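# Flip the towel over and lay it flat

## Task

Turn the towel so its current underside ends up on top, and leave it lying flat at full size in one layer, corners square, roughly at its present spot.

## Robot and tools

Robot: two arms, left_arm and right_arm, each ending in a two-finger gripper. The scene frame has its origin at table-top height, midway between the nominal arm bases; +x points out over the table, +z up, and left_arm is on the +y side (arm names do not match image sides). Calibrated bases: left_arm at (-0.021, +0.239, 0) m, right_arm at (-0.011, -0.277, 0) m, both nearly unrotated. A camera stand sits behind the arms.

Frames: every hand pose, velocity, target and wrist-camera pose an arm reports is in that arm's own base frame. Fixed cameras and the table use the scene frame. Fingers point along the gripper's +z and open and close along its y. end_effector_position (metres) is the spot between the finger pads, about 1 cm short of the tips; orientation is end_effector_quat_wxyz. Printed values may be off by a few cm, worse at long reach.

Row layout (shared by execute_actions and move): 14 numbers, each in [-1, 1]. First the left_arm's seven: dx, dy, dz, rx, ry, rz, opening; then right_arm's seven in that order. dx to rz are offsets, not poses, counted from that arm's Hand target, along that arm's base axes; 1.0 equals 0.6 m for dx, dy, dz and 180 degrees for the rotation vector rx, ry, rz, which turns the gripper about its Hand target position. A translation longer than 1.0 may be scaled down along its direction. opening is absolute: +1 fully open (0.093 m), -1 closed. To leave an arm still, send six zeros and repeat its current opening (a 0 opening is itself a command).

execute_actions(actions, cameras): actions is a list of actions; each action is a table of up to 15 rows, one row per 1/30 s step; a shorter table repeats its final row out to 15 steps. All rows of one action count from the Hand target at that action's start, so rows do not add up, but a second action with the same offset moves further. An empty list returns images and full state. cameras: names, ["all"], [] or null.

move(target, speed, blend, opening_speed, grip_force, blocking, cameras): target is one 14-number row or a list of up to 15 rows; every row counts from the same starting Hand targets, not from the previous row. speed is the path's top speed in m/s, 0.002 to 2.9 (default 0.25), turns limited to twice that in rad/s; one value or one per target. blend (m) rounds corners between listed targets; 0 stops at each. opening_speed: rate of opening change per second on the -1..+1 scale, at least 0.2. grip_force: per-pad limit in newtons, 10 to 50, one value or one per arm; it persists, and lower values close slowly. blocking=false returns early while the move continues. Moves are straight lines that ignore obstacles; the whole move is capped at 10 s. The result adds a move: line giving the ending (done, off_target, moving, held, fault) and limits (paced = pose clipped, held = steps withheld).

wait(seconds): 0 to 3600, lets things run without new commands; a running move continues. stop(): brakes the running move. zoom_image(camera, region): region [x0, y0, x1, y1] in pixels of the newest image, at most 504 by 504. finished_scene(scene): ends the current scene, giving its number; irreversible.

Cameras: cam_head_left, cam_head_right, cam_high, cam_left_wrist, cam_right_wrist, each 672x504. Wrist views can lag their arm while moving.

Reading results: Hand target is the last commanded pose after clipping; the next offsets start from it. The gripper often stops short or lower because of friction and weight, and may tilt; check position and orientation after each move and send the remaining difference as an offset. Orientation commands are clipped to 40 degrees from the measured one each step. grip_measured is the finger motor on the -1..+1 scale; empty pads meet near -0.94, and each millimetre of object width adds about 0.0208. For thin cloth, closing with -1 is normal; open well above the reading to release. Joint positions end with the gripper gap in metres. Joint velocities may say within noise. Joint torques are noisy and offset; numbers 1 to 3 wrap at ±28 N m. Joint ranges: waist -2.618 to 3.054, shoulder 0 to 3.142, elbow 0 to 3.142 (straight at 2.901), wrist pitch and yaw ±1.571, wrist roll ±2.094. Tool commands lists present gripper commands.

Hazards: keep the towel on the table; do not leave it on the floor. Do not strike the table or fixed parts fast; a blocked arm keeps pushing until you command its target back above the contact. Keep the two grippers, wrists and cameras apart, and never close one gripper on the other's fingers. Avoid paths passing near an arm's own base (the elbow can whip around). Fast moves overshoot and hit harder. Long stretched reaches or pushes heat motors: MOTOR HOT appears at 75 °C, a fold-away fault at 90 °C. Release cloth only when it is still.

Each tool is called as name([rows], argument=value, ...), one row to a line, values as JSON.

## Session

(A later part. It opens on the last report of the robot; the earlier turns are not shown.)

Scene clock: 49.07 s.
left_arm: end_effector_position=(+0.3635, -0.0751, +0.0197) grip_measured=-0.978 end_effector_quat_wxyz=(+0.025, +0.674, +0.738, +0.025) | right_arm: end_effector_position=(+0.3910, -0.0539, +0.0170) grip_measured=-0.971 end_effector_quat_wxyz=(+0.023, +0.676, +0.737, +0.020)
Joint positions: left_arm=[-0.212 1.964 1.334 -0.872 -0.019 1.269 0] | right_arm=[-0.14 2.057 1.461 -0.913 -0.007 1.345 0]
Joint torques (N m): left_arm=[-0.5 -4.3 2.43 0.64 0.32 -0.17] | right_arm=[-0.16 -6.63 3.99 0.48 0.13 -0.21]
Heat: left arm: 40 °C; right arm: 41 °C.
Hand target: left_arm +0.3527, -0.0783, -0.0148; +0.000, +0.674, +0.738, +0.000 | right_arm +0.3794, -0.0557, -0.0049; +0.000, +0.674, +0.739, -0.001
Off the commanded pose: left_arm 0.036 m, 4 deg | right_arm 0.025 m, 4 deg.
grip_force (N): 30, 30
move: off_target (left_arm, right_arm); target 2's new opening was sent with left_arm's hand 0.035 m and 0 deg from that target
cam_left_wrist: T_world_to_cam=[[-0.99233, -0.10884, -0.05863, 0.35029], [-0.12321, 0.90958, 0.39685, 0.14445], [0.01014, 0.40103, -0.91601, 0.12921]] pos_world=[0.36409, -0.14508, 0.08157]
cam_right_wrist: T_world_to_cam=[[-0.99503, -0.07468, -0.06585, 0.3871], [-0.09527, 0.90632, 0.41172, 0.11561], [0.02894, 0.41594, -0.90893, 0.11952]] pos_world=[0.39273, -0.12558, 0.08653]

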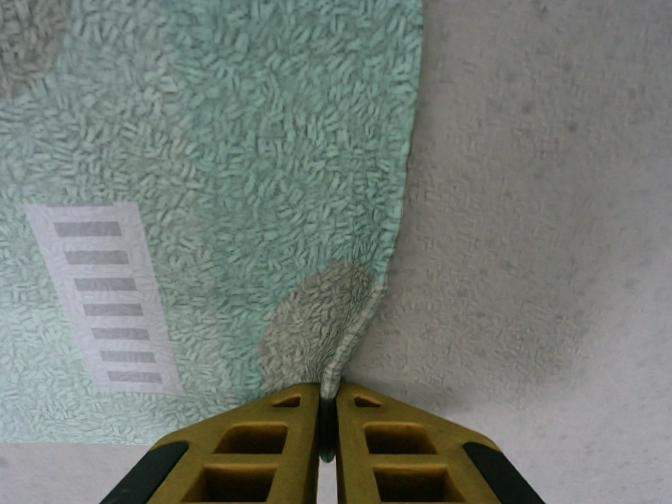

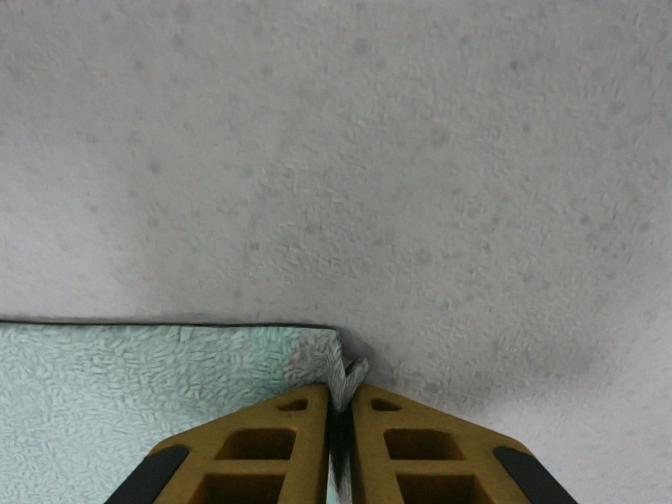

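move([
  [-0.02,0,0.061,0,0,0,-1,-0.02,0,0.042,0,0,0,-1],
  [-0.125,-0.008,0.061,0,0,0,-1,-0.125,-0.005,0.042,0,0,0,-1],
  [-0.125,-0.008,0.053,0,0,0,-0.3,-0.125,-0.005,0.036,0,0,0,-0.3],
  [-0.125,-0.008,0.18,0,0,0,-0.3,-0.125,-0.005,0.17,0,0,0,-0.3],
], speed=[0.1,0.12,0.1,0.18], blend=[0.008,0,0,0], opening_speed=1.5, cameras=["all"])

Scene clock: 53.80 s.
left_arm: end_effector_position=(+0.2781, -0.0810, +0.0871) grip_measured=-0.302 end_effector_quat_wxyz=(-0.002, +0.676, +0.737, +0.001) | right_arm: end_effector_position=(+0.3017, -0.0544, +0.0861) grip_measured=-0.302 end_effector_quat_wxyz=(-0.012, +0.675, +0.738, -0.005)
Joint positions: left_arm=[-0.286 1.655 1.228 -1.145 -0.004 1.199 0.031] | right_arm=[-0.181 1.74 1.319 -1.175 -0.004 1.301 0.031]
Joint torques (N m): left_arm=[-0.42 -8.14 8.17 -0.06 0.19 -0.18] | right_arm=[-0.5 -9.11 8.84 0.15 0.07 -0.22]
Heat: left arm: 40 °C; right arm: 41 °C.
Hand target: left_arm +0.2778, -0.0831, +0.0933; +0.000, +0.674, +0.738, +0.000 | right_arm +0.3045, -0.0588, +0.0971; +0.001, +0.674, +0.739, -0.001
Off the commanded pose: left_arm 0.006 m, 0 deg | right_arm 0.012 m, 1 deg.
grip_force (N): 30, 30
move: off_target (right_arm)
cam_left_wrist: T_world_to_cam=[[-0.99439, -0.105, 0.01293, 0.26348], [-0.09078, 0.90961, 0.40543, 0.10282], [-0.05433, 0.40198, -0.91403, 0.21201]] pos_world=[0.28285, -0.15108, 0.14869]
cam_right_wrist: T_world_to_cam=[[-0.99682, -0.07744, 0.01863, 0.29582], [-0.06208, 0.9019, 0.42746, 0.06755], [-0.0499, 0.42495, -0.90384, 0.20905]] pos_world=[0.30951, -0.12685, 0.15457]

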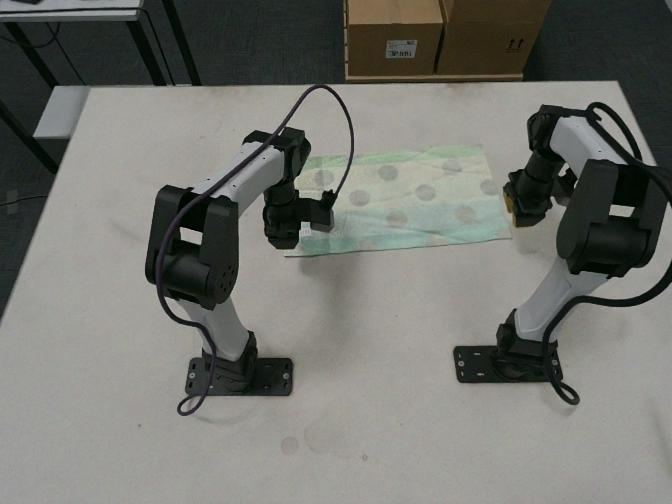

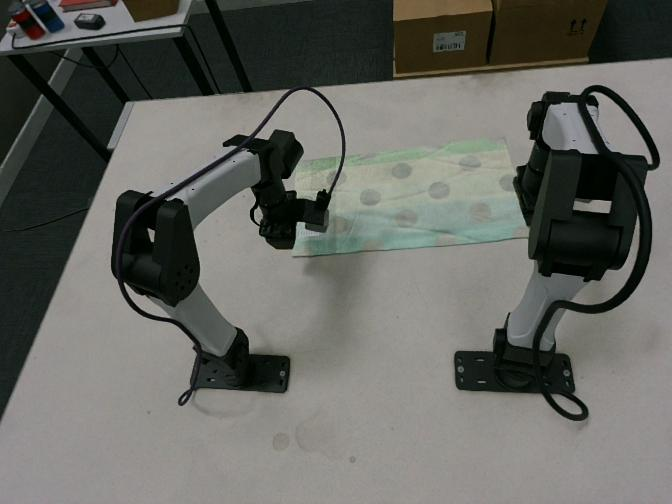

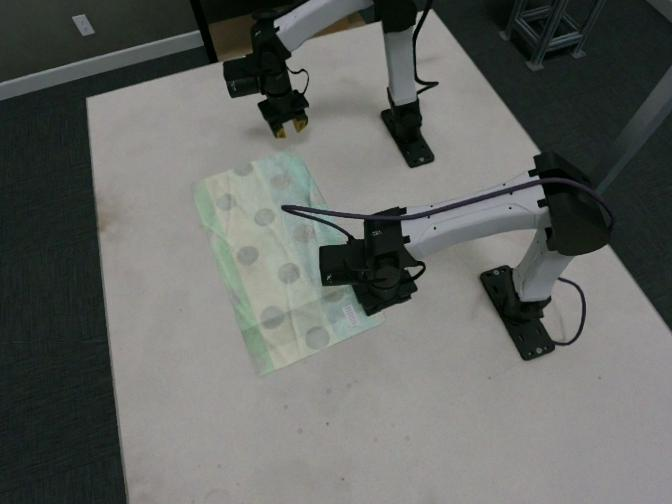

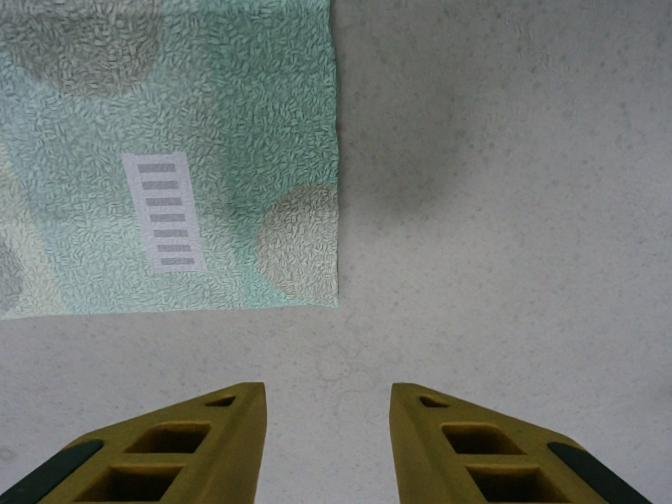

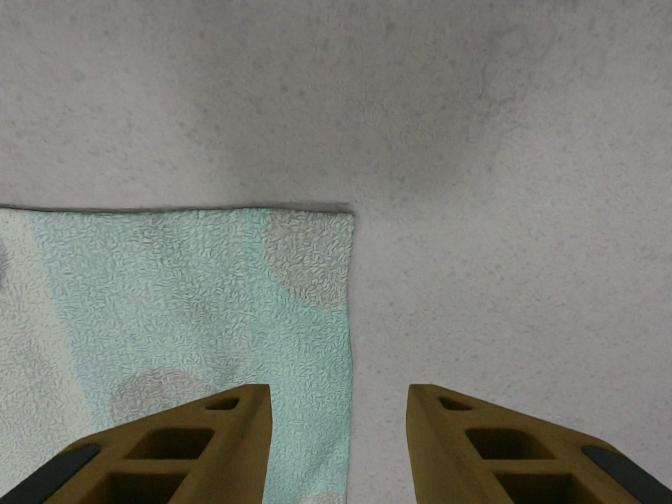

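Flat, square, and back in place.

finished_scene(scene=3)

The scene is finished: the task was done.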